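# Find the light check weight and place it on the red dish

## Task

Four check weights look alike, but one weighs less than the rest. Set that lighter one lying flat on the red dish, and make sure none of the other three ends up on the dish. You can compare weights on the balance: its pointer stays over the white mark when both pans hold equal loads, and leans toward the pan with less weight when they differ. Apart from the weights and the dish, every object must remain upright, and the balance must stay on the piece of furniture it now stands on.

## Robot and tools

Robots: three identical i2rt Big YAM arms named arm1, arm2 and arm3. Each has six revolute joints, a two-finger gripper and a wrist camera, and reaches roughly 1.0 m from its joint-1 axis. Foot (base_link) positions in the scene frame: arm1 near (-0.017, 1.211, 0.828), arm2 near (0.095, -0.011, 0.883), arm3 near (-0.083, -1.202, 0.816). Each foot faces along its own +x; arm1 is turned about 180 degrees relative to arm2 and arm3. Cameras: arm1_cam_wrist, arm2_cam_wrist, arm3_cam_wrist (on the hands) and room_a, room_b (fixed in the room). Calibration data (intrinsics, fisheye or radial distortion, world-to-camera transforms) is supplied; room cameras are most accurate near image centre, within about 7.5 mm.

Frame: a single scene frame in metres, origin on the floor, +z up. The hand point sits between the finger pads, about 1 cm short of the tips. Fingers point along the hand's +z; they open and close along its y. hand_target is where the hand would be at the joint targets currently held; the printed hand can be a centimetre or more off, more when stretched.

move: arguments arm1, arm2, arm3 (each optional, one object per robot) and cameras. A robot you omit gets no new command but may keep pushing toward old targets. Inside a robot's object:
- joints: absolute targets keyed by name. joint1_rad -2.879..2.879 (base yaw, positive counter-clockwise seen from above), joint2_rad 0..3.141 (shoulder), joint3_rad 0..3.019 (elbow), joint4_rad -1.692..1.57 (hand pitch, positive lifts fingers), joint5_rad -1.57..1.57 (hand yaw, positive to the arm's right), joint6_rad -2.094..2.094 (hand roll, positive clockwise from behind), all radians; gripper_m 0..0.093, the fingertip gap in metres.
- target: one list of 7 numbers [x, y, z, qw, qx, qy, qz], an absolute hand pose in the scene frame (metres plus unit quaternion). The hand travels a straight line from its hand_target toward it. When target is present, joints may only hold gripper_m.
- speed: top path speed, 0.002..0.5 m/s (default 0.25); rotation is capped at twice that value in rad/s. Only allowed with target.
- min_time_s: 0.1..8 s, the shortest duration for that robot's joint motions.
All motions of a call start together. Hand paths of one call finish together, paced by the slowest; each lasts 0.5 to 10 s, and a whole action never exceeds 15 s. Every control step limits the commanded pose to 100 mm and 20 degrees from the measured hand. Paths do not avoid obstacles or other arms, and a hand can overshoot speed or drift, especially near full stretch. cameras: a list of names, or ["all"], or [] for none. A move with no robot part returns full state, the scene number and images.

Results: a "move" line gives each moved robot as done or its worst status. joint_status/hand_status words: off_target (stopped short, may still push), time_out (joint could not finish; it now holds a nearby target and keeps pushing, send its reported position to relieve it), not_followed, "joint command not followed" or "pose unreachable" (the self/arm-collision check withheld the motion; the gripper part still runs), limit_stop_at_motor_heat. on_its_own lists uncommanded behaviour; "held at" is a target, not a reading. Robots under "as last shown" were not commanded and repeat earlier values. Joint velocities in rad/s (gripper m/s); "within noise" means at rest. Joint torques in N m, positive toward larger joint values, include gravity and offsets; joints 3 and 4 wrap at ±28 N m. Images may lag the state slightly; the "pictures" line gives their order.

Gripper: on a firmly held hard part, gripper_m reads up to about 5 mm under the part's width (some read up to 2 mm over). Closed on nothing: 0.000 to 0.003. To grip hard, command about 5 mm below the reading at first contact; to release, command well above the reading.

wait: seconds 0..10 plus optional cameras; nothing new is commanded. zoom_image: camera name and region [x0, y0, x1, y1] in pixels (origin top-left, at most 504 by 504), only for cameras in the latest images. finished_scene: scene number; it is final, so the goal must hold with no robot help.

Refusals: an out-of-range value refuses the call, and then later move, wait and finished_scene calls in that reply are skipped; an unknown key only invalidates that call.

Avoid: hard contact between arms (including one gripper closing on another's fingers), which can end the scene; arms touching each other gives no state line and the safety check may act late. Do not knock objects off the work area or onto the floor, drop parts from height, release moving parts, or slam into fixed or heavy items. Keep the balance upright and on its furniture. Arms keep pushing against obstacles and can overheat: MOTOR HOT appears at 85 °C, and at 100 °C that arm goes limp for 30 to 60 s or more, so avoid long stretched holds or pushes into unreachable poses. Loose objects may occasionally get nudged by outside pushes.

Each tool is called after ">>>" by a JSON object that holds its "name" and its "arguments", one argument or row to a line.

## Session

>>> {"name": "move", "arguments": {

}}

>>> {"name": "zoom_image", "arguments": {
  "camera": "room_a",
  "region": [270, 190, 390, 290]
}}

>>> {"name": "zoom_image", "arguments": {
  "camera": "room_b",
  "region": [400, 200, 520, 300]
}}

Scene clock: 0.00 s.
Joint torques (N m): no reading
Heat: arm1: hottest joint2_rad 35 °C; arm2: hottest joint2_rad 29 °C; arm3: hottest joint2_rad 34 °C.
Joint velocities: within noise
arm1.joint_positions: joint1_rad=+0.776 joint2_rad=+0.602 joint3_rad=+1.507 joint4_rad=-1.261 joint5_rad=+0.098 joint6_rad=+0.607 gripper_m=+0.09396
arm1.joint_status: not commanded
arm1.hand: x=-0.1701 y=+1.0660 z=+1.4453 quat_wxyz=(-0.349, -0.815, -0.066, +0.458) (m; scene frame)
arm1.hand_target: x=-0.1672 y=+1.0692 z=+1.4585 quat_wxyz=(-0.357, -0.807, -0.065, +0.467) (m; scene frame)
arm1.hand_status: not commanded
arm2.joint_positions: joint1_rad=+0.021 joint2_rad=+0.603 joint3_rad=+1.379 joint4_rad=-1.633 joint5_rad=-0.031 joint6_rad=+0.148 gripper_m=+0.09396
arm2.joint_status: not commanded
arm2.hand: x=-0.0901 y=-0.0176 z=+1.3638 quat_wxyz=(+0.028, +0.934, -0.076, -0.347) (m; scene frame)
arm2.hand_target: x=-0.0886 y=-0.0177 z=+1.3731 quat_wxyz=(+0.029, +0.930, -0.075, -0.358) (m; scene frame)
arm2.hand_status: not commanded
arm3.joint_positions: joint1_rad=+0.525 joint2_rad=+0.628 joint3_rad=+1.422 joint4_rad=-1.611 joint5_rad=-0.278 joint6_rad=-0.485 gripper_m=+0.09396
arm3.joint_status: not commanded
arm3.hand: x=-0.2389 y=-1.3139 z=+1.3216 quat_wxyz=(+0.100, +0.819, +0.423, -0.375) (m; scene frame)
arm3.hand_target: x=-0.2372 y=-1.3133 z=+1.3293 quat_wxyz=(+0.099, +0.815, +0.422, -0.384) (m; scene frame)
arm3.hand_status: not commanded
pictures: arm1_cam_wrist, arm2_cam_wrist, arm3_cam_wrist, room_a, room_b
camera_calibration:
arm1_cam_wrist: T_world_to_cam=[[-0.426578, 0.750242, -0.505142, -0.142259], [0.876534, 0.205232, -0.435395, 0.562627], [-0.22298, -0.628504, -0.74516, 1.8366], [0, 0, 0, 1]] pos_world=[-0.144322, 1.14557, 1.54166]
arm2_cam_wrist: T_world_to_cam=[[0.114776, 0.987548, -0.107587, 0.175562], [0.988832, -0.123942, -0.0827592, 0.205023], [-0.0950631, -0.0968864, -0.990745, 1.46502], [0, 0, 0, 1]] pos_world=[-0.0836141, -0.00602373, 1.48732]
arm3_cam_wrist: T_world_to_cam=[[-0.763962, 0.629021, 0.143855, 0.455582], [0.608574, 0.776494, -0.163383, 1.38403], [-0.214474, -0.0372722, -0.976018, 1.31615], [0, 0, 0, 1]] pos_world=[-0.211956, -1.3122, 1.44517]

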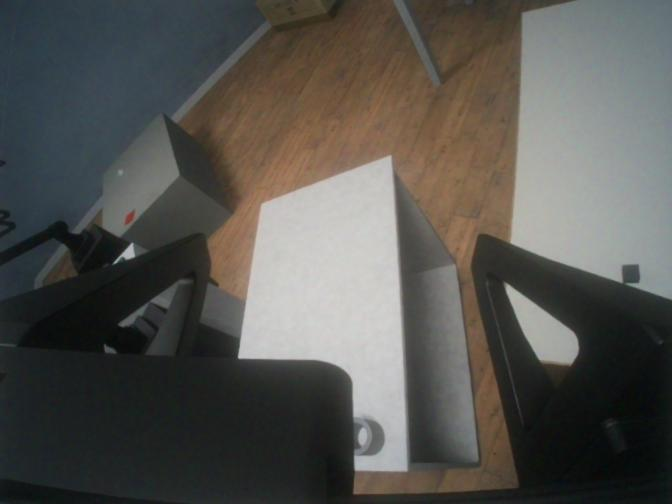

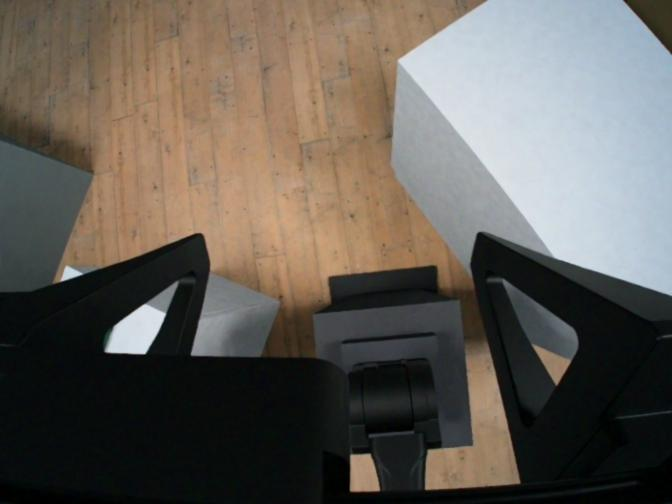

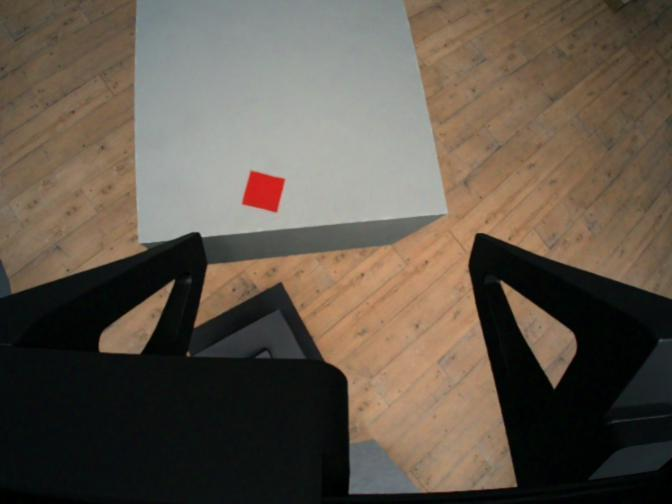

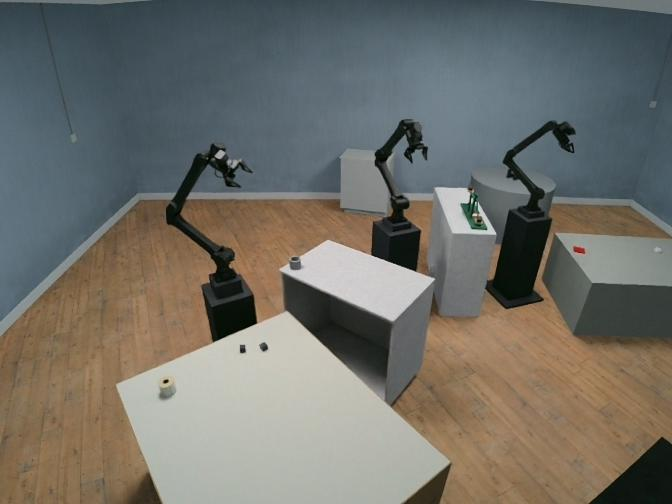

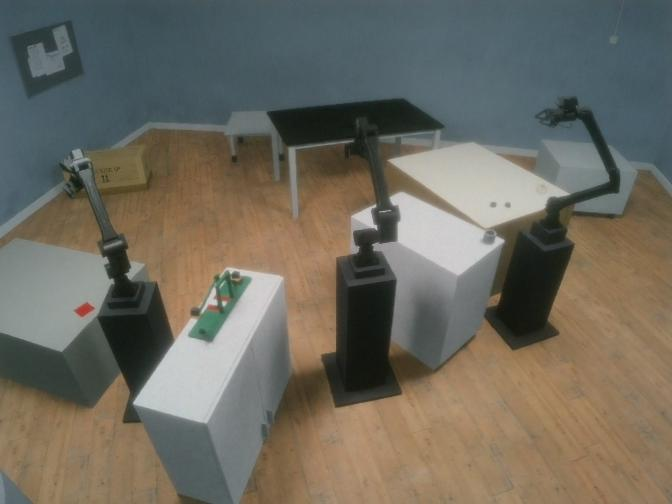

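Scaled by 4.200 from the camera's 672x504 image, which has a finer 960x720 frame.

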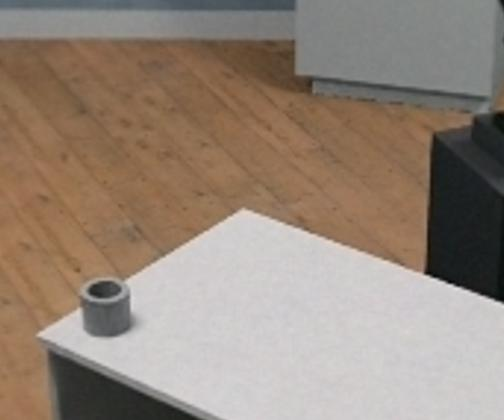

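Scaled by 4.200 from the camera's 672x504 image, which has a finer 960x720 frame.

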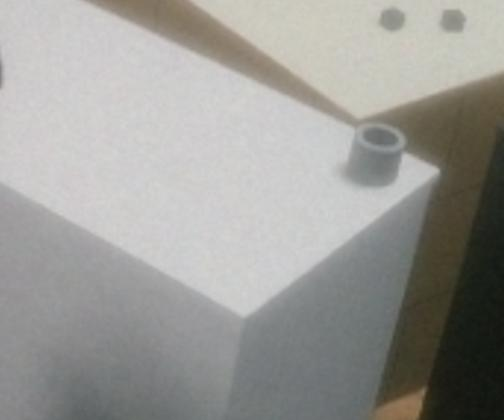

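>>> {"name": "zoom_image", "arguments": {
  "camera": "room_a",
  "region": [420, 175, 520, 255]
}}

>>> {"name": "zoom_image", "arguments": {
  "camera": "room_b",
  "region": [170, 250, 270, 350]
}}

>>> {"name": "zoom_image", "arguments": {
  "camera": "room_a",
  "region": [210, 320, 300, 380]
}}

Scaled by 5.040 from the camera's 672x504 image, which has a finer 960x720 frame.

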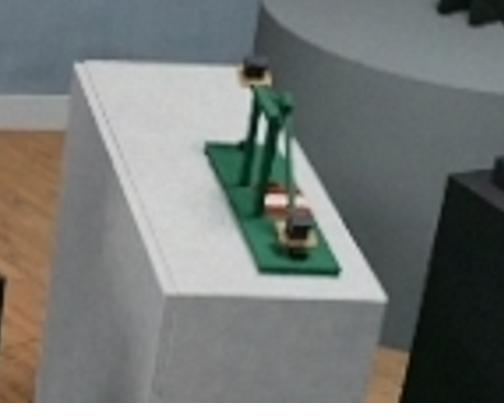

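Scaled by 5.040 from the camera's 672x504 image, which has a finer 960x720 frame.

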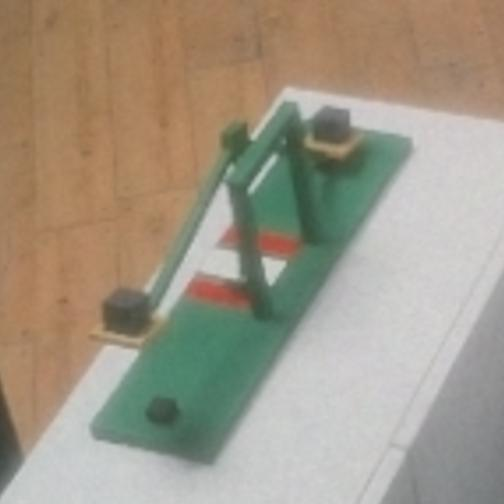

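Scaled by 5.600 from the camera's 672x504 image, which has a finer 960x720 frame.

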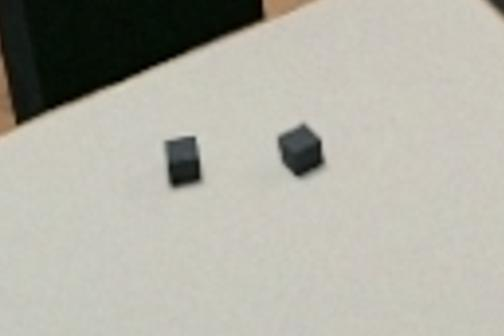

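>>> {"name": "move", "arguments": {
  "arm3": {"joints":{"joint1_rad":-2.1,"joint4_rad":-1.4,"joint5_rad":0,"joint6_rad":0},"min_time_s":3},
  "cameras": ["arm3_cam_wrist"]
}}

>>> {"name": "zoom_image", "arguments": {
  "camera": "arm3_cam_wrist",
  "region": [180, 30, 520, 285]
}}

Scene clock: 4.63 s.
Joint torques (N m): arm1=[-0.21 2.96 9.94 2.03 0.11 -0.14] | arm2=[1.49 2.37 10.73 1.77 -0.04 0.09] | arm3=[-1.73 0.97 8.08 2.45 0.13 0.06]
Heat: arm1: hottest joint2_rad 35 °C; arm2: hottest joint2_rad 29 °C; arm3: hottest joint2_rad 34 °C.
move: arm3 done
Joint velocities: within noise
arm1, arm2: as last shown
arm3.joint_positions: joint1_rad=-2.093 joint2_rad=+0.628 joint3_rad=+1.422 joint4_rad=-1.414 joint5_rad=-0.003 joint6_rad=-0.009 gripper_m=+0.09397
arm3.joint_status: all done
arm3.hand: x=+0.0655 y=-1.0315 z=+1.3522 quat_wxyz=(-0.412, +0.380, -0.804, -0.198) (m; scene frame)
arm3.hand_target: x=+0.0668 y=-1.0336 z=+1.3632 quat_wxyz=(-0.425, +0.369, -0.801, -0.203) (m; scene frame)
arm3.hand_status: not commanded
pictures: arm3_cam_wrist
camera_calibration:
arm3_cam_wrist: T_world_to_cam=[[0.770035, -0.637832, -0.0147124, -0.686682], [-0.607313, -0.725736, -0.323231, -0.269289], [0.195489, 0.257834, -0.946206, 1.65915], [0, 0, 0, 1]] pos_world=[0.0408803, -1.06121, 1.47275]

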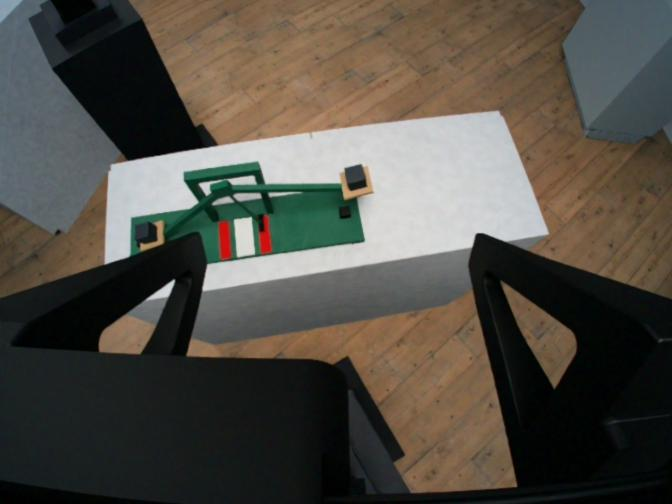

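Scaled by 1.482 from the camera's 672x504 image, which has a finer 960x720 frame.

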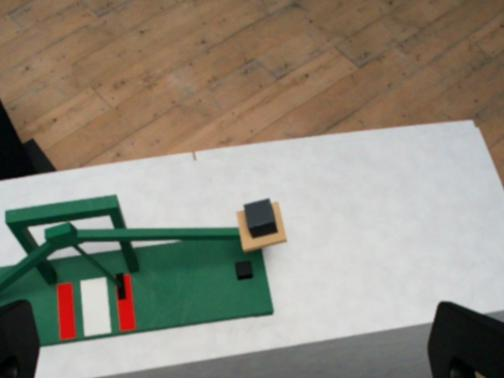

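>>> {"name": "move", "arguments": {
  "arm3": {"target":[0.215,-0.87,1.05,0.3245,-0.5015,0.8015,0.0312],"speed":0.25},
  "cameras": ["arm3_cam_wrist"]
}}

>>> {"name": "zoom_image", "arguments": {
  "camera": "arm3_cam_wrist",
  "region": [180, 30, 520, 285]
}}

Scene clock: 7.70 s.
Joint torques (N m): arm1=[-0.38 3.08 9.91 2.04 0.1 -0.14] | arm2=[1.55 2.26 10.67 1.77 -0.03 0.09] | arm3=[-0.56 -7.59 9.33 2.1 0.2 -0.08]
Heat: arm1: hottest joint2_rad 35 °C; arm2: hottest joint2_rad 29 °C; arm3: hottest joint2_rad 34 °C.
move: arm3 done
Joint velocities: within noise
arm1, arm2: as last shown
arm3.joint_positions: joint1_rad=-2.068 joint2_rad=+1.115 joint3_rad=+0.933 joint4_rad=-0.745 joint5_rad=+0.161 joint6_rad=-0.259 gripper_m=+0.09397
arm3.joint_status: not commanded
arm3.hand: x=+0.2136 y=-0.8760 z=+1.0500 quat_wxyz=(-0.321, +0.496, -0.806, -0.032) (m; scene frame)
arm3.hand_target: x=+0.2150 y=-0.8701 z=+1.0501 quat_wxyz=(-0.325, +0.501, -0.801, -0.031) (m; scene frame)
arm3.hand_status: done (0.006 m and 0.9 deg from the pose sent, 0.374 m and 25.7 deg at the start)
pictures: arm3_cam_wrist
camera_calibration:
arm3_cam_wrist: T_world_to_cam=[[0.817186, -0.514199, 0.260398, -0.896621], [-0.535077, -0.84473, 0.0111287, -0.634909], [0.214243, -0.148427, -0.965437, 0.964475], [0, 0, 0, 1]] pos_world=[0.186349, -0.854214, 1.17168]

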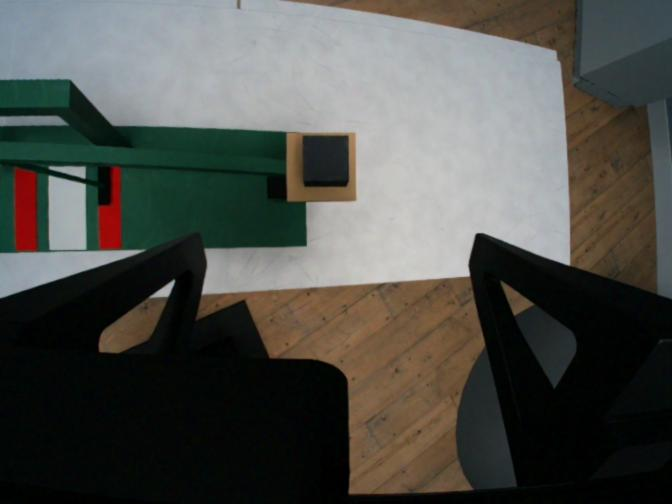

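Scaled by 1.482 from the camera's 672x504 image, which has a finer 960x720 frame.

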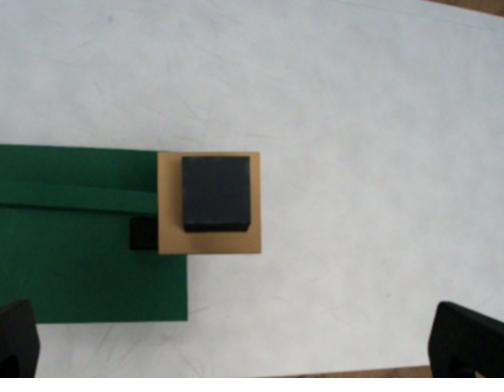

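>>> {"name": "move", "arguments": {
  "arm3": {"target":[0.2415,-0.853,0.965,0.3245,-0.5015,0.8015,0.0312],"speed":0.15},
  "cameras": ["arm3_cam_wrist"]
}}

>>> {"name": "zoom_image", "arguments": {
  "camera": "arm3_cam_wrist",
  "region": [180, 50, 520, 305]
}}

Scene clock: 9.40 s.
Joint torques (N m): arm1=[-0.21 3.14 10 2.18 0.08 -0.13] | arm2=[1.38 2.37 10.71 1.83 -0.03 0.08] | arm3=[-1.67 -8.88 8.29 2.17 -0.04 -0.1]
Heat: arm1: hottest joint2_rad 35 °C; arm2: hottest joint3_rad 30 °C; arm3: hottest joint2_rad 34 °C.
move: arm3 done
Joint velocities: within noise
arm1, arm2: as last shown
arm3.joint_positions: joint1_rad=-2.085 joint2_rad=+1.271 joint3_rad=+0.836 joint4_rad=-0.474 joint5_rad=+0.148 joint6_rad=-0.284 gripper_m=+0.09397
arm3.joint_status: not commanded
arm3.hand: x=+0.2376 y=-0.8534 z=+0.9723 quat_wxyz=(-0.328, +0.499, -0.801, -0.033) (m; scene frame)
arm3.hand_target: x=+0.2413 y=-0.8531 z=+0.9651 quat_wxyz=(-0.324, +0.501, -0.801, -0.031) (m; scene frame)
arm3.hand_status: done (0.008 m and 0.5 deg from the pose sent, 0.092 m and 0.9 deg at the start)
pictures: arm3_cam_wrist
camera_calibration:
arm3_cam_wrist: T_world_to_cam=[[0.819329, -0.507569, 0.266597, -0.885264], [-0.526141, -0.850395, -0.00206893, -0.596203], [0.227762, -0.138572, -0.963806, 0.89124], [0, 0, 0, 1]] pos_world=[0.208644, -0.83284, 1.09376]

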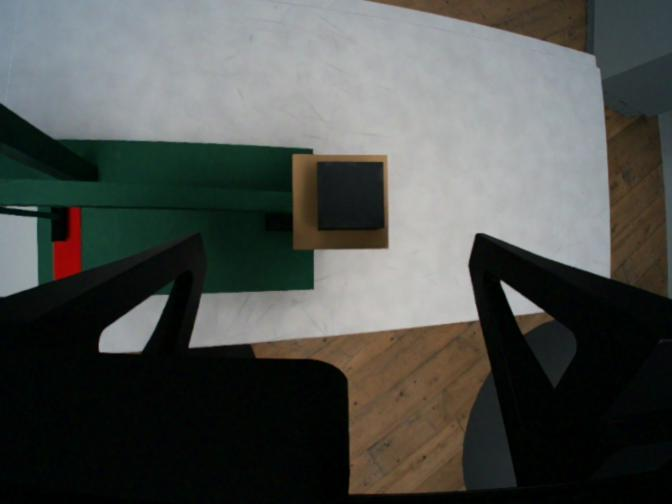

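Scaled by 1.482 from the camera's 672x504 image, which has a finer 960x720 frame.

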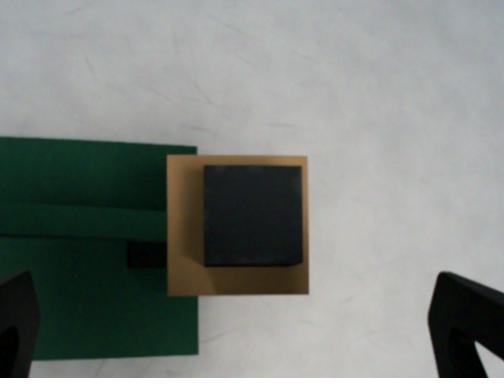

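>>> {"name": "move", "arguments": {
  "arm3": {"target":[0.2715,-0.8375,0.914,0.3245,-0.5015,0.8015,0.0312],"speed":0.1},
  "cameras": ["arm3_cam_wrist"]
}}

>>> {"name": "zoom_image", "arguments": {
  "camera": "arm3_cam_wrist",
  "region": [180, 80, 520, 335]
}}

Scene clock: 11.03 s.
Joint torques (N m): arm1=[-0.26 2.78 9.87 2.1 0.09 -0.16] | arm2=[1.61 2.32 10.73 1.77 -0.04 0.09] | arm3=[-1.61 -10.34 7.84 2.09 -0.05 -0.11]
Heat: arm1: hottest joint2_rad 35 °C; arm2: hottest joint3_rad 30 °C; arm3: hottest joint2_rad 34 °C.
move: arm3 done
Joint velocities: within noise
arm1, arm2: as last shown
arm3.joint_positions: joint1_rad=-2.119 joint2_rad=+1.428 joint3_rad=+0.836 joint4_rad=-0.311 joint5_rad=+0.127 joint6_rad=-0.311 gripper_m=+0.09397
arm3.joint_status: not commanded
arm3.hand: x=+0.2676 y=-0.8375 z=+0.9234 quat_wxyz=(-0.329, +0.499, -0.801, -0.034) (m; scene frame)
arm3.hand_target: x=+0.2714 y=-0.8377 z=+0.9142 quat_wxyz=(-0.325, +0.501, -0.801, -0.031) (m; scene frame)
arm3.hand_status: done (0.010 m and 0.7 deg from the pose sent, 0.069 m and 0.5 deg at the start)
pictures: arm3_cam_wrist
camera_calibration:
arm3_cam_wrist: T_world_to_cam=[[0.81855, -0.508503, 0.267211, -0.88986], [-0.526389, -0.850226, -0.00548738, -0.563647], [0.22998, -0.136165, -0.963622, 0.840748], [0, 0, 0, 1]] pos_world=[0.238341, -0.817242, 1.04485]

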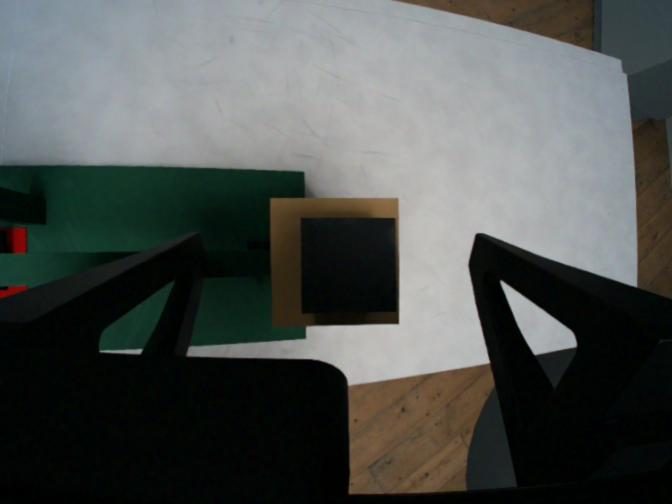

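Scaled by 1.482 from the camera's 672x504 image, which has a finer 960x720 frame.

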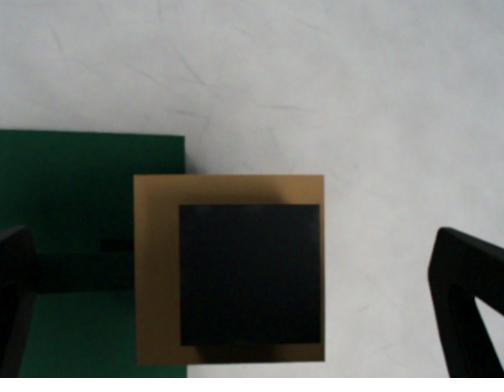

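>>> {"name": "move", "arguments": {
  "arm3": {"target":[0.2725,-0.8375,0.9075,0.3245,-0.5015,0.8015,0.0312],"speed":0.05}
}}

>>> {"name": "move", "arguments": {
  "arm3": {"joints":{"gripper_m":0.024},"min_time_s":1},
  "cameras": ["arm3_cam_wrist"]
}}

Scene clock: 12.23 s.
Joint torques (N m): arm1=[-0.26 3.08 9.77 1.99 0.1 -0.15] | arm2=[1.55 2.43 10.71 1.81 -0.03 0.1] | arm3=[-1.61 -9.93 7.34 2.06 -0.04 -0.11]
Heat: arm1: hottest joint2_rad 35 °C; arm2: hottest joint3_rad 30 °C; arm3: hottest joint2_rad 34 °C.
move: arm3 off_target
Joint velocities: within noise
arm1, arm2: as last shown
arm3.joint_positions: joint1_rad=-2.120 joint2_rad=+1.435 joint3_rad=+0.836 joint4_rad=-0.291 joint5_rad=+0.126 joint6_rad=-0.312 gripper_m=+0.09397
arm3.joint_status: not commanded
arm3.hand: x=+0.2702 y=-0.8350 z=+0.9227 quat_wxyz=(-0.334, +0.498, -0.799, -0.036) (m; scene frame)
arm3.hand_target: x=+0.2721 y=-0.8378 z=+0.9079 quat_wxyz=(-0.325, +0.501, -0.801, -0.031) (m; scene frame)
arm3.hand_status: off_target (0.016 m and 1.3 deg from the pose sent, 0.017 m and 0.7 deg at the start)
pictures: none

Scene clock: 12.97 s.
Joint torques (N m): arm1=[-0.44 2.55 9.92 2.03 0.07 -0.15] | arm2=[1.44 2.26 10.71 1.77 -0.03 0.09] | arm3=[-1.44 -10.29 7.31 2.07 -0.03 -0.09]
Heat: arm1: hottest joint2_rad 35 °C; arm2: hottest joint3_rad 30 °C; arm3: hottest joint2_rad 34 °C.
move: arm3 off_target
Joint velocities: within noise
arm1, arm2: as last shown
arm3.joint_positions: joint1_rad=-2.122 joint2_rad=+1.438 joint3_rad=+0.836 joint4_rad=-0.291 joint5_rad=+0.126 joint6_rad=-0.313 gripper_m=+0.02996
arm3.joint_status: gripper_m off_target (ended at +0.02998, target +0.02400)
arm3.hand: x=+0.2707 y=-0.8355 z=+0.9216 quat_wxyz=(-0.334, +0.498, -0.800, -0.035) (m; scene frame)
arm3.hand_target: x=+0.2722 y=-0.8379 z=+0.9079 quat_wxyz=(-0.324, +0.501, -0.801, -0.031) (m; scene frame)
arm3.hand_status: not commanded
pictures: arm3_cam_wrist
camera_calibration:
arm3_cam_wrist: T_world_to_cam=[[0.817051, -0.510041, 0.268858, -0.89331], [-0.525922, -0.8504, -0.0150034, -0.551851], [0.23629, -0.12914, -0.963063, 0.84225], [0, 0, 0, 1]] pos_world=[0.240634, -0.816151, 1.04303]

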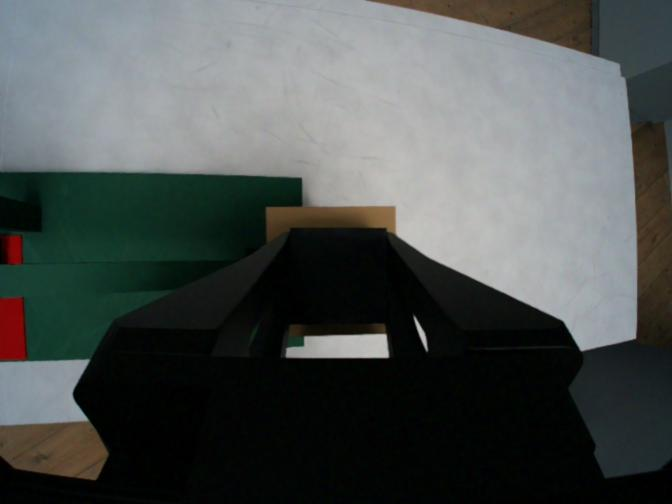

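>>> {"name": "move", "arguments": {
  "arm3": {"target":[0.26,-0.845,1.02,0.3245,-0.5015,0.8015,0.0312],"speed":0.15},
  "cameras": ["arm3_cam_wrist","room_a"]
}}

>>> {"name": "zoom_image", "arguments": {
  "camera": "room_a",
  "region": [420, 165, 520, 245]
}}

Scene clock: 14.83 s.
Joint torques (N m): arm1=[-0.67 3.43 9.88 2.14 0.11 -0.15] | arm2=[1.49 2.14 10.74 1.81 -0.04 0.09] | arm3=[-0.38 -11.28 12.25 1.35 0.2 0.01]
Heat: arm1: hottest joint2_rad 35 °C; arm2: hottest joint3_rad 31 °C; arm3: hottest joint2_rad 34 °C.
move: arm3 off_target
Joint velocities: within noise
arm1, arm2: as last shown
arm3.joint_positions: joint1_rad=-2.122 joint2_rad=+1.285 joint3_rad=+0.927 joint4_rad=-0.609 joint5_rad=+0.128 joint6_rad=-0.313 gripper_m=+0.02996
arm3.joint_status: not commanded
arm3.hand: x=+0.2515 y=-0.8590 z=+0.9914 quat_wxyz=(-0.300, +0.506, -0.808, -0.024) (m; scene frame)
arm3.hand_target: x=+0.2591 y=-0.8461 z=+1.0200 quat_wxyz=(-0.324, +0.501, -0.801, -0.031) (m; scene frame)
arm3.hand_status: off_target (0.033 m and 3.1 deg from the pose sent, 0.100 m and 1.2 deg at the start)
pictures: arm3_cam_wrist, room_a
camera_calibration:
arm3_cam_wrist: T_world_to_cam=[[0.829391, -0.495472, 0.258103, -0.88829], [-0.525354, -0.84886, 0.0586505, -0.652686], [0.190033, -0.18424, -0.964336, 0.876468], [0, 0, 0, 1]] pos_world=[0.227291, -0.832682, 1.11276]

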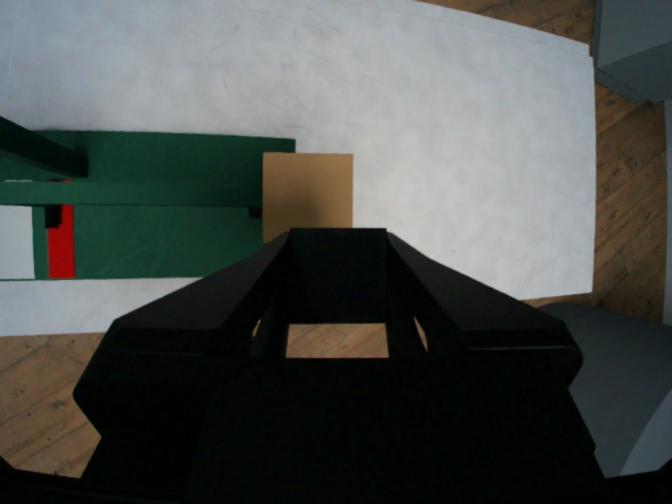

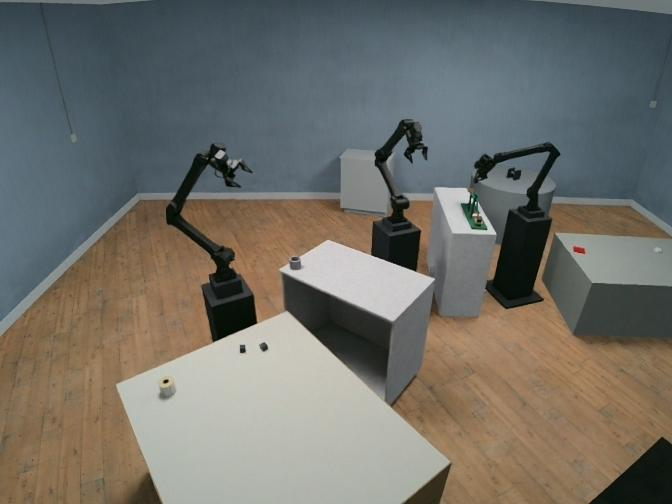

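Scaled by 5.040 from the camera's 672x504 image, which has a finer 960x720 frame.

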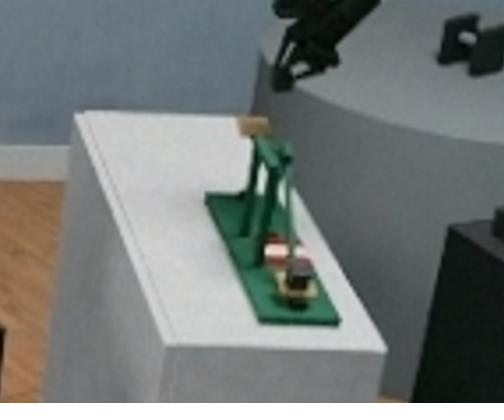

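>>> {"name": "move", "arguments": {
  "arm3": {"joints":{"joint2_rad":0.7,"joint3_rad":1.45,"joint4_rad":-1.4,"joint5_rad":0,"joint6_rad":0},"min_time_s":1.8}
}}

>>> {"name": "move", "arguments": {
  "arm3": {"joints":{"joint1_rad":1.12,"joint4_rad":-1.65},"min_time_s":3.5},
  "cameras": ["arm3_cam_wrist","room_a"]
}}

Scene clock: 17.63 s.
Joint torques (N m): arm1=[-0.62 2.73 10 2.18 0.11 -0.15] | arm2=[1.55 2.26 10.74 1.74 -0.03 0.09] | arm3=[-0.56 -0.03 10 1.66 -0.09 0.02]
Heat: arm1: hottest joint3_rad 36 °C; arm2: hottest joint3_rad 31 °C; arm3: hottest joint2_rad 34 °C.
move: arm3 done
Joint velocities: within noise
arm1.joint_positions: joint1_rad=+0.776 joint2_rad=+0.602 joint3_rad=+1.507 joint4_rad=-1.261 joint5_rad=+0.098 joint6_rad=+0.607 gripper_m=+0.09396
arm1.joint_status: not commanded
arm1.hand: x=-0.1701 y=+1.0660 z=+1.4453 quat_wxyz=(-0.349, -0.815, -0.066, +0.458) (m; scene frame)
arm1.hand_target: x=-0.1672 y=+1.0692 z=+1.4585 quat_wxyz=(-0.357, -0.807, -0.065, +0.467) (m; scene frame)
arm1.hand_status: not commanded
arm2.joint_positions: joint1_rad=+0.021 joint2_rad=+0.603 joint3_rad=+1.379 joint4_rad=-1.633 joint5_rad=-0.031 joint6_rad=+0.148 gripper_m=+0.09396
arm2.joint_status: not commanded
arm2.hand: x=-0.0901 y=-0.0176 z=+1.3638 quat_wxyz=(+0.028, +0.934, -0.076, -0.347) (m; scene frame)
arm2.hand_target: x=-0.0886 y=-0.0177 z=+1.3731 quat_wxyz=(+0.029, +0.930, -0.075, -0.358) (m; scene frame)
arm2.hand_status: not commanded
arm3.joint_positions: joint1_rad=-2.122 joint2_rad=+0.696 joint3_rad=+1.413 joint4_rad=-1.395 joint5_rad=+0.003 joint6_rad=-0.009 gripper_m=+0.02996
arm3.joint_status: all done
arm3.hand: x=+0.0914 y=-1.0133 z=+1.3367 quat_wxyz=(-0.392, +0.372, -0.822, -0.179) (m; scene frame)
arm3.hand_target: x=+0.0878 y=-1.0140 z=+1.3525 quat_wxyz=(-0.402, +0.370, -0.816, -0.188) (m; scene frame)
arm3.hand_status: not commanded
pictures: none

Scene clock: 21.63 s.
Joint torques (N m): arm1=[-0.38 2.55 9.89 2.17 0.1 -0.15] | arm2=[1.67 2.2 10.74 1.76 -0.02 0.1] | arm3=[-0.5 0.38 9.74 1.42 -0.03 0.04]
Heat: arm1: hottest joint3_rad 36 °C; arm2: hottest joint3_rad 32 °C; arm3: hottest joint2_rad 34 °C.
move: arm3 done
Joint velocities: within noise
arm1, arm2: as last shown
arm3.joint_positions: joint1_rad=+1.113 joint2_rad=+0.696 joint3_rad=+1.413 joint4_rad=-1.645 joint5_rad=+0.002 joint6_rad=-0.008 gripper_m=+0.02996
arm3.joint_status: all done
arm3.hand: x=-0.2039 y=-1.3747 z=+1.2944 quat_wxyz=(+0.137, +0.843, +0.435, -0.285) (m; scene frame)
arm3.hand_target: x=-0.2013 y=-1.3744 z=+1.3089 quat_wxyz=(+0.146, +0.839, +0.433, -0.295) (m; scene frame)
arm3.hand_status: not commanded
pictures: arm3_cam_wrist, room_a
camera_calibration:
arm3_cam_wrist: T_world_to_cam=[[-0.806561, 0.591076, 0.00942606, 0.637611], [0.590748, 0.806497, -0.0240807, 1.2628], [-0.0218356, -0.0138541, -0.999666, 1.39696], [0, 0, 0, 1]] pos_world=[-0.201222, -1.37597, 1.4209]

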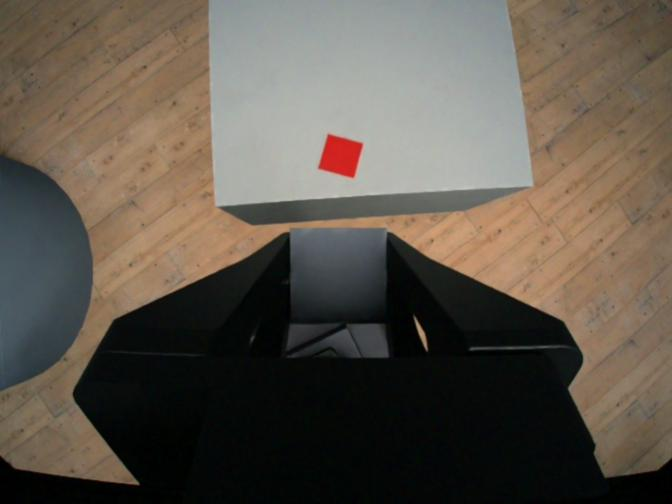

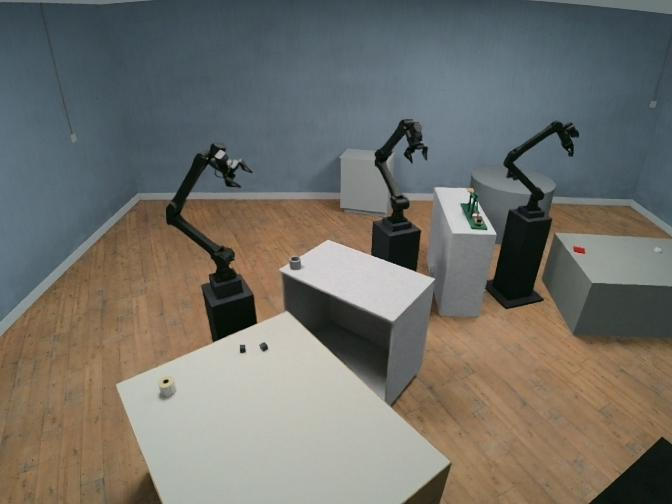

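>>> {"name": "move", "arguments": {
  "arm3": {"target":[-0.366,-1.565,0.66,0.1489,0.8436,0.4206,-0.2987],"speed":0.3},
  "cameras": ["arm3_cam_wrist","room_a"]
}}

>>> {"name": "zoom_image", "arguments": {
  "camera": "room_a",
  "region": [530, 190, 630, 290]
}}

Scene clock: 25.37 s.
Joint torques (N m): arm1=[-0.56 2.9 10.02 2 0.11 -0.15] | arm2=[1.38 2.32 10.76 1.78 -0.03 0.08] | arm3=[-1.96 -12.45 3.04 2.32 -0.1 -0.04]
Heat: arm1: hottest joint3_rad 37 °C; arm2: hottest joint3_rad 33 °C; arm3: hottest joint2_rad 34 °C.
move: arm3 done
Joint velocities: within noise
arm1, arm2: as last shown
arm3.joint_positions: joint1_rad=+1.086 joint2_rad=+2.098 joint3_rad=+0.604 joint4_rad=+0.593 joint5_rad=-0.017 joint6_rad=-0.008 gripper_m=+0.02996
arm3.joint_status: not commanded
arm3.hand: x=-0.3597 y=-1.5620 z=+0.6649 quat_wxyz=(+0.147, +0.844, +0.424, -0.295) (m; scene frame)
arm3.hand_target: x=-0.3659 y=-1.5649 z=+0.6602 quat_wxyz=(+0.149, +0.844, +0.421, -0.299) (m; scene frame)
arm3.hand_status: done (0.008 m and 0.7 deg from the pose sent, 0.682 m and 2.6 deg at the start)
pictures: arm3_cam_wrist, room_a
camera_calibration:
arm3_cam_wrist: T_world_to_cam=[[-0.797444, 0.603373, -0.0049442, 0.660614], [0.602806, 0.79628, -0.0506338, 1.49681], [-0.0266141, -0.043358, -0.998705, 0.713226], [0, 0, 0, 1]] pos_world=[-0.3565, -1.55955, 0.791358]

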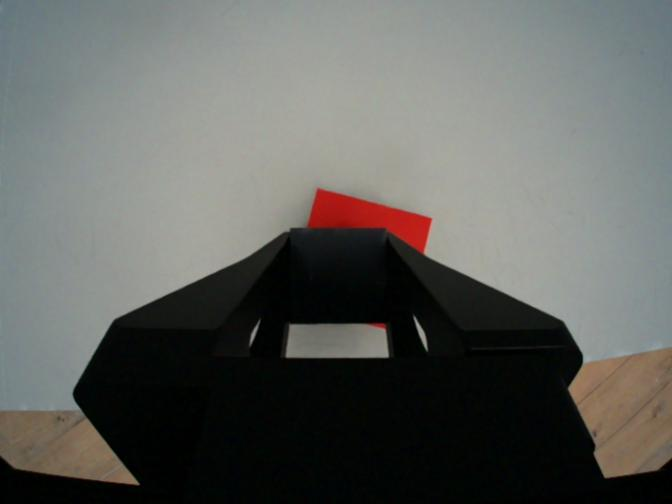

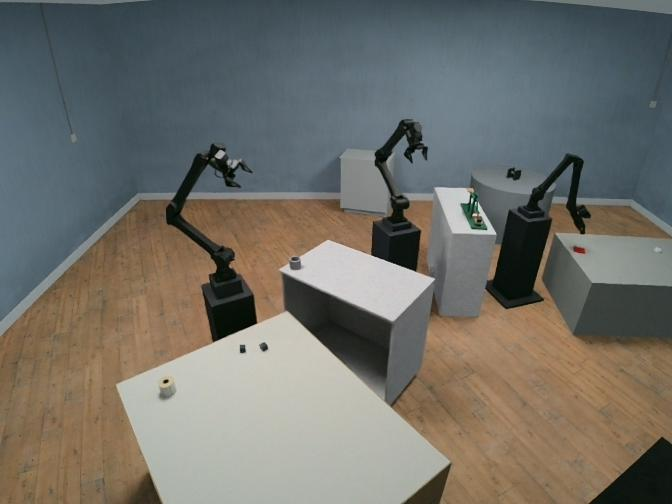

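Scaled by 5.040 from the camera's 672x504 image, which has a finer 960x720 frame.

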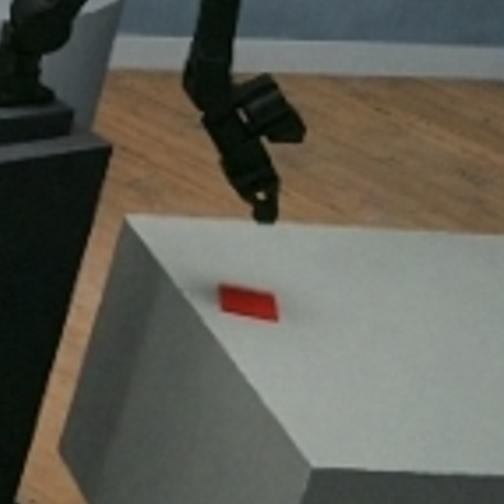

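>>> {"name": "move", "arguments": {
  "arm3": {"target":[-0.379,-1.556,0.56,0.1405,0.8494,0.4235,-0.2817],"speed":0.15},
  "cameras": ["arm3_cam_wrist","room_a"]
}}

>>> {"name": "zoom_image", "arguments": {
  "camera": "room_a",
  "region": [550, 210, 610, 260]
}}

Scene clock: 27.37 s.
Joint torques (N m): arm1=[-0.44 3.08 9.99 2.1 0.11 -0.18] | arm2=[1.61 2.32 10.74 1.81 -0.03 0.09] | arm3=[-1.79 -14.27 1.03 2.19 -0.11 -0.14]
Heat: arm1: hottest joint3_rad 37 °C; arm2: hottest joint3_rad 33 °C; arm3: hottest joint2_rad 35 °C.
move: arm3 done
Joint velocities: within noise
arm1, arm2: as last shown
arm3.joint_positions: joint1_rad=+1.044 joint2_rad=+2.422 joint3_rad=+0.754 joint4_rad=+0.732 joint5_rad=-0.041 joint6_rad=-0.032 gripper_m=+0.02996
arm3.joint_status: not commanded
arm3.hand: x=-0.3768 y=-1.5575 z=+0.5659 quat_wxyz=(+0.140, +0.851, +0.422, -0.279) (m; scene frame)
arm3.hand_target: x=-0.3789 y=-1.5559 z=+0.5601 quat_wxyz=(+0.140, +0.850, +0.423, -0.282) (m; scene frame)
arm3.hand_status: done (0.007 m and 0.3 deg from the pose sent, 0.107 m and 1.8 deg at the start)
pictures: arm3_cam_wrist, room_a
camera_calibration:
arm3_cam_wrist: T_world_to_cam=[[-0.791968, 0.610475, -0.0103917, 0.660081], [0.610561, 0.791805, -0.016131, 1.47497], [-0.00161933, -0.01912, -0.999816, 0.661988], [0, 0, 0, 1]] pos_world=[-0.376724, -1.55819, 0.692518]

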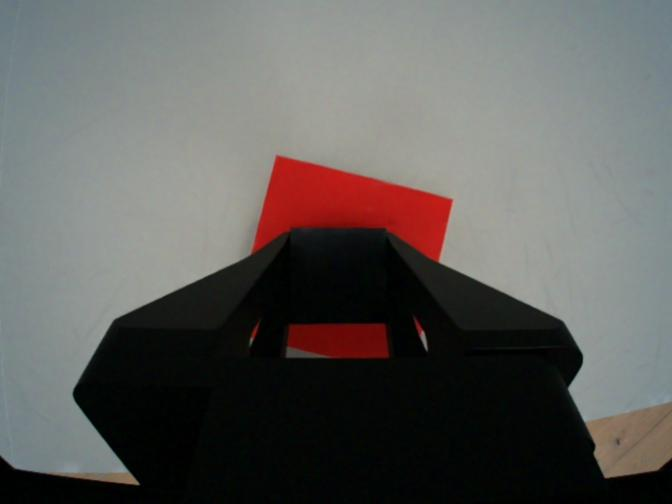

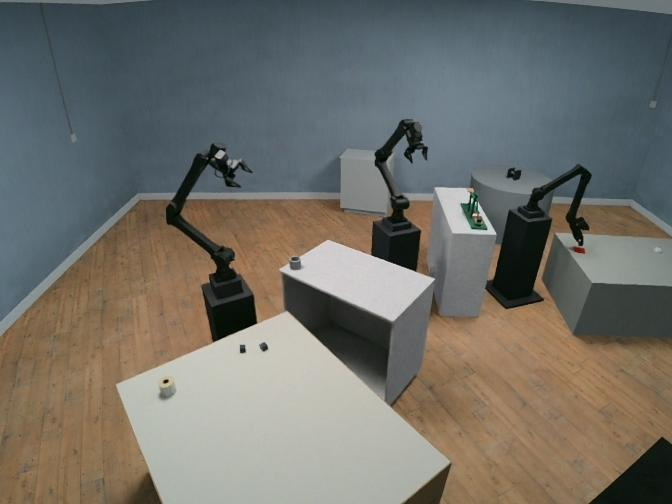

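Scaled by 8.400 from the camera's 672x504 image, which has a finer 960x720 frame.

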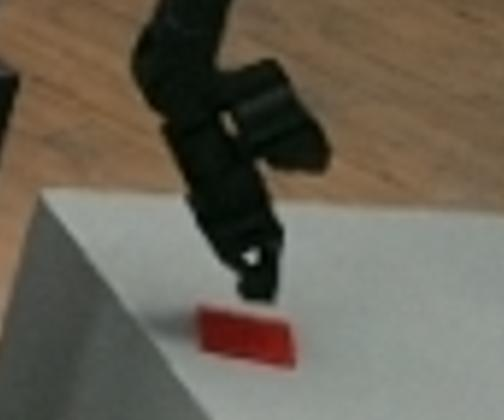

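>>> {"name": "move", "arguments": {
  "arm3": {"target":[-0.378,-1.556,0.526,0.1405,0.8494,0.4235,-0.2817],"speed":0.07},
  "cameras": ["arm3_cam_wrist"]
}}

Scene clock: 28.80 s.
Joint torques (N m): arm1=[-0.5 2.84 9.87 2.06 0.09 -0.16] | arm2=[1.26 2.14 10.69 1.77 -0.04 0.08] | arm3=[-1.61 -14.51 0.57 2.24 -0.04 -0.11]
Heat: arm1: hottest joint3_rad 37 °C; arm2: hottest joint3_rad 33 °C; arm3: hottest joint2_rad 35 °C.
move: arm3 done
Joint velocities: within noise
arm1, arm2: as last shown
arm3.joint_positions: joint1_rad=+1.044 joint2_rad=+2.527 joint3_rad=+0.811 joint4_rad=+0.782 joint5_rad=-0.041 joint6_rad=-0.032 gripper_m=+0.02996
arm3.joint_status: not commanded
arm3.hand: x=-0.3781 y=-1.5585 z=+0.5329 quat_wxyz=(+0.141, +0.850, +0.422, -0.281) (m; scene frame)
arm3.hand_target: x=-0.3778 y=-1.5558 z=+0.5261 quat_wxyz=(+0.140, +0.850, +0.423, -0.281) (m; scene frame)
arm3.hand_status: done (0.007 m and 0.2 deg from the pose sent, 0.040 m and 0.3 deg at the start)
pictures: arm3_cam_wrist
camera_calibration:
arm3_cam_wrist: T_world_to_cam=[[-0.792035, 0.610389, -0.01029, 0.659146], [0.610465, 0.791812, -0.0191118, 1.47754], [-0.00351786, -0.0214189, -0.999764, 0.624539], [0, 0, 0, 1]] pos_world=[-0.377721, -1.55889, 0.659413]

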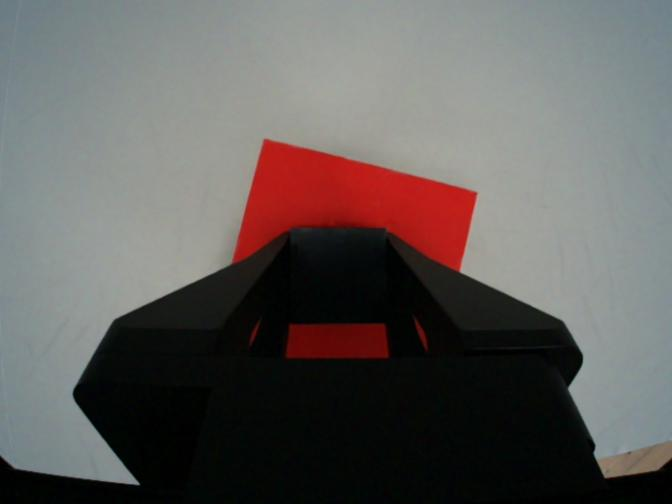

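>>> {"name": "move", "arguments": {
  "arm3": {"target":[-0.378,-1.555,0.519,0.1405,0.8494,0.4235,-0.2817],"speed":0.03}
}}

>>> {"name": "move", "arguments": {
  "arm3": {"target":[-0.378,-1.555,0.515,0.1405,0.8494,0.4235,-0.2817],"speed":0.02}
}}

>>> {"name": "move", "arguments": {
  "arm3": {"target":[-0.378,-1.555,0.512,0.1405,0.8494,0.4235,-0.2817],"speed":0.02},
  "cameras": ["arm3_cam_wrist","room_a"]
}}

>>> {"name": "zoom_image", "arguments": {
  "camera": "room_a",
  "region": [550, 210, 610, 260]
}}

Scene clock: 30.03 s.
Joint torques (N m): arm1=[-0.32 2.67 9.84 2.07 0.06 -0.15] | arm2=[1.44 2.2 10.74 1.77 -0.02 0.07] | arm3=[-1.79 -14.21 0.64 2.24 -0.07 -0.12]
Heat: arm1: hottest joint3_rad 37 °C; arm2: hottest joint3_rad 33 °C; arm3: hottest joint2_rad 35 °C.
move: arm3 done
Joint velocities: within noise
arm1, arm2: as last shown
arm3.joint_positions: joint1_rad=+1.044 joint2_rad=+2.543 joint3_rad=+0.820 joint4_rad=+0.793 joint5_rad=-0.041 joint6_rad=-0.033 gripper_m=+0.02996
arm3.joint_status: not commanded
arm3.hand: x=-0.3786 y=-1.5591 z=+0.5282 quat_wxyz=(+0.142, +0.850, +0.422, -0.282) (m; scene frame)
arm3.hand_target: x=-0.3778 y=-1.5548 z=+0.5192 quat_wxyz=(+0.140, +0.850, +0.424, -0.282) (m; scene frame)
arm3.hand_status: done (0.010 m and 0.2 deg from the pose sent, 0.014 m and 0.2 deg at the start)
pictures: none

Scene clock: 31.00 s.
Joint torques (N m): arm1=[-0.44 2.96 9.98 2.24 0.1 -0.15] | arm2=[1.67 2.26 10.74 1.73 -0.03 0.08] | arm3=[-1.67 -13.63 0.69 2.11 -0.08 -0.13]
Heat: arm1: hottest joint3_rad 38 °C; arm2: hottest joint3_rad 34 °C; arm3: hottest joint2_rad 35 °C.
move: arm3 off_target
Joint velocities: within noise
arm1, arm2: as last shown
arm3.joint_positions: joint1_rad=+1.044 joint2_rad=+2.547 joint3_rad=+0.826 joint4_rad=+0.801 joint5_rad=-0.041 joint6_rad=-0.033 gripper_m=+0.02996
arm3.joint_status: not commanded
arm3.hand: x=-0.3807 y=-1.5617 z=+0.5283 quat_wxyz=(+0.144, +0.848, +0.422, -0.287) (m; scene frame)
arm3.hand_target: x=-0.3778 y=-1.5548 z=+0.5155 quat_wxyz=(+0.140, +0.849, +0.424, -0.282) (m; scene frame)
arm3.hand_status: off_target (0.015 m and 0.7 deg from the pose sent, 0.014 m and 0.2 deg at the start)
pictures: none

Scene clock: 31.97 s.
Joint torques (N m): arm1=[-0.44 2.84 9.92 2.15 0.09 -0.14] | arm2=[1.38 2.43 10.76 1.8 -0.03 0.09] | arm3=[-1.67 -13.39 0.83 2.03 -0.08 -0.11]
Heat: arm1: hottest joint3_rad 38 °C; arm2: hottest joint3_rad 34 °C; arm3: hottest joint2_rad 35 °C.
move: arm3 off_target
Joint velocities: within noise
arm1, arm2: as last shown
arm3.joint_positions: joint1_rad=+1.044 joint2_rad=+2.550 joint3_rad=+0.830 joint4_rad=+0.808 joint5_rad=-0.041 joint6_rad=-0.033 gripper_m=+0.02996
arm3.joint_status: not commanded
arm3.hand: x=-0.3821 y=-1.5633 z=+0.5283 quat_wxyz=(+0.145, +0.847, +0.421, -0.290) (m; scene frame)
arm3.hand_target: x=-0.3777 y=-1.5547 z=+0.5127 quat_wxyz=(+0.140, +0.849, +0.424, -0.282) (m; scene frame)
arm3.hand_status: off_target (0.019 m and 1.1 deg from the pose sent, 0.018 m and 0.7 deg at the start)
pictures: arm3_cam_wrist, room_a
camera_calibration:
arm3_cam_wrist: T_world_to_cam=[[-0.792671, 0.609584, -0.00891803, 0.65659], [0.609395, 0.791833, -0.0404646, 1.49465], [-0.017605, -0.0375097, -0.999141, 0.588947], [0, 0, 0, 1]] pos_world=[-0.380004, -1.56167, 0.654777]

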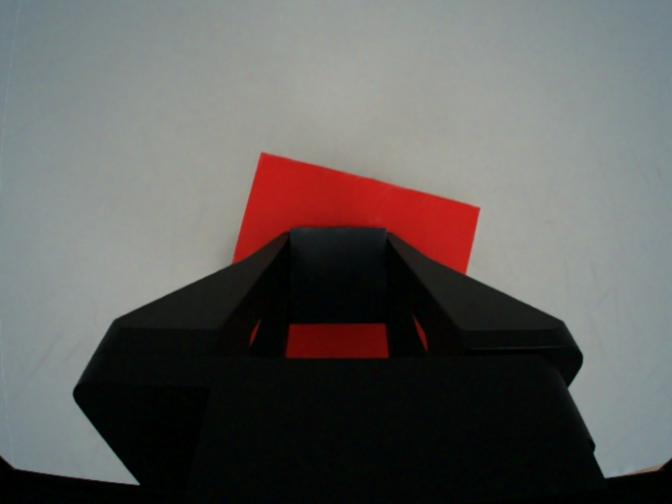

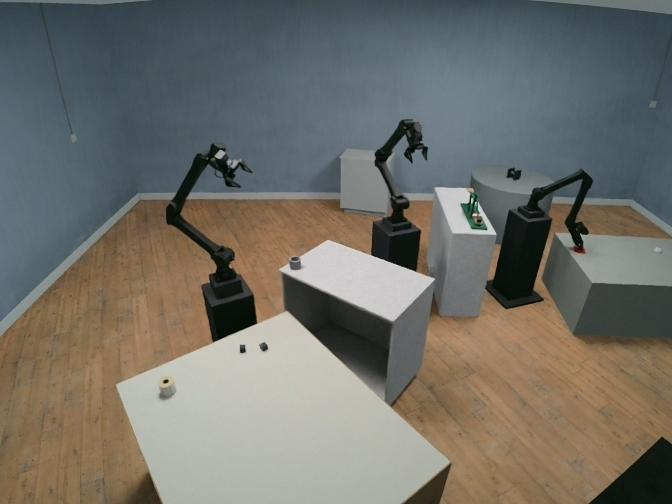

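Scaled by 8.400 from the camera's 672x504 image, which has a finer 960x720 frame.

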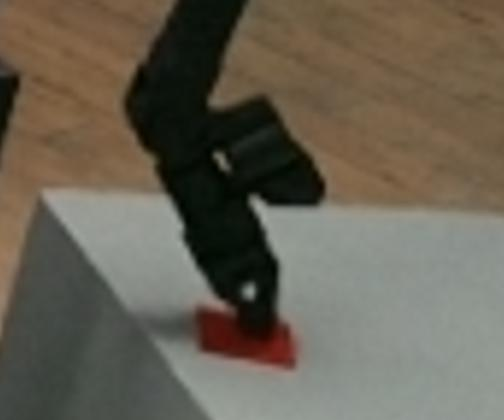

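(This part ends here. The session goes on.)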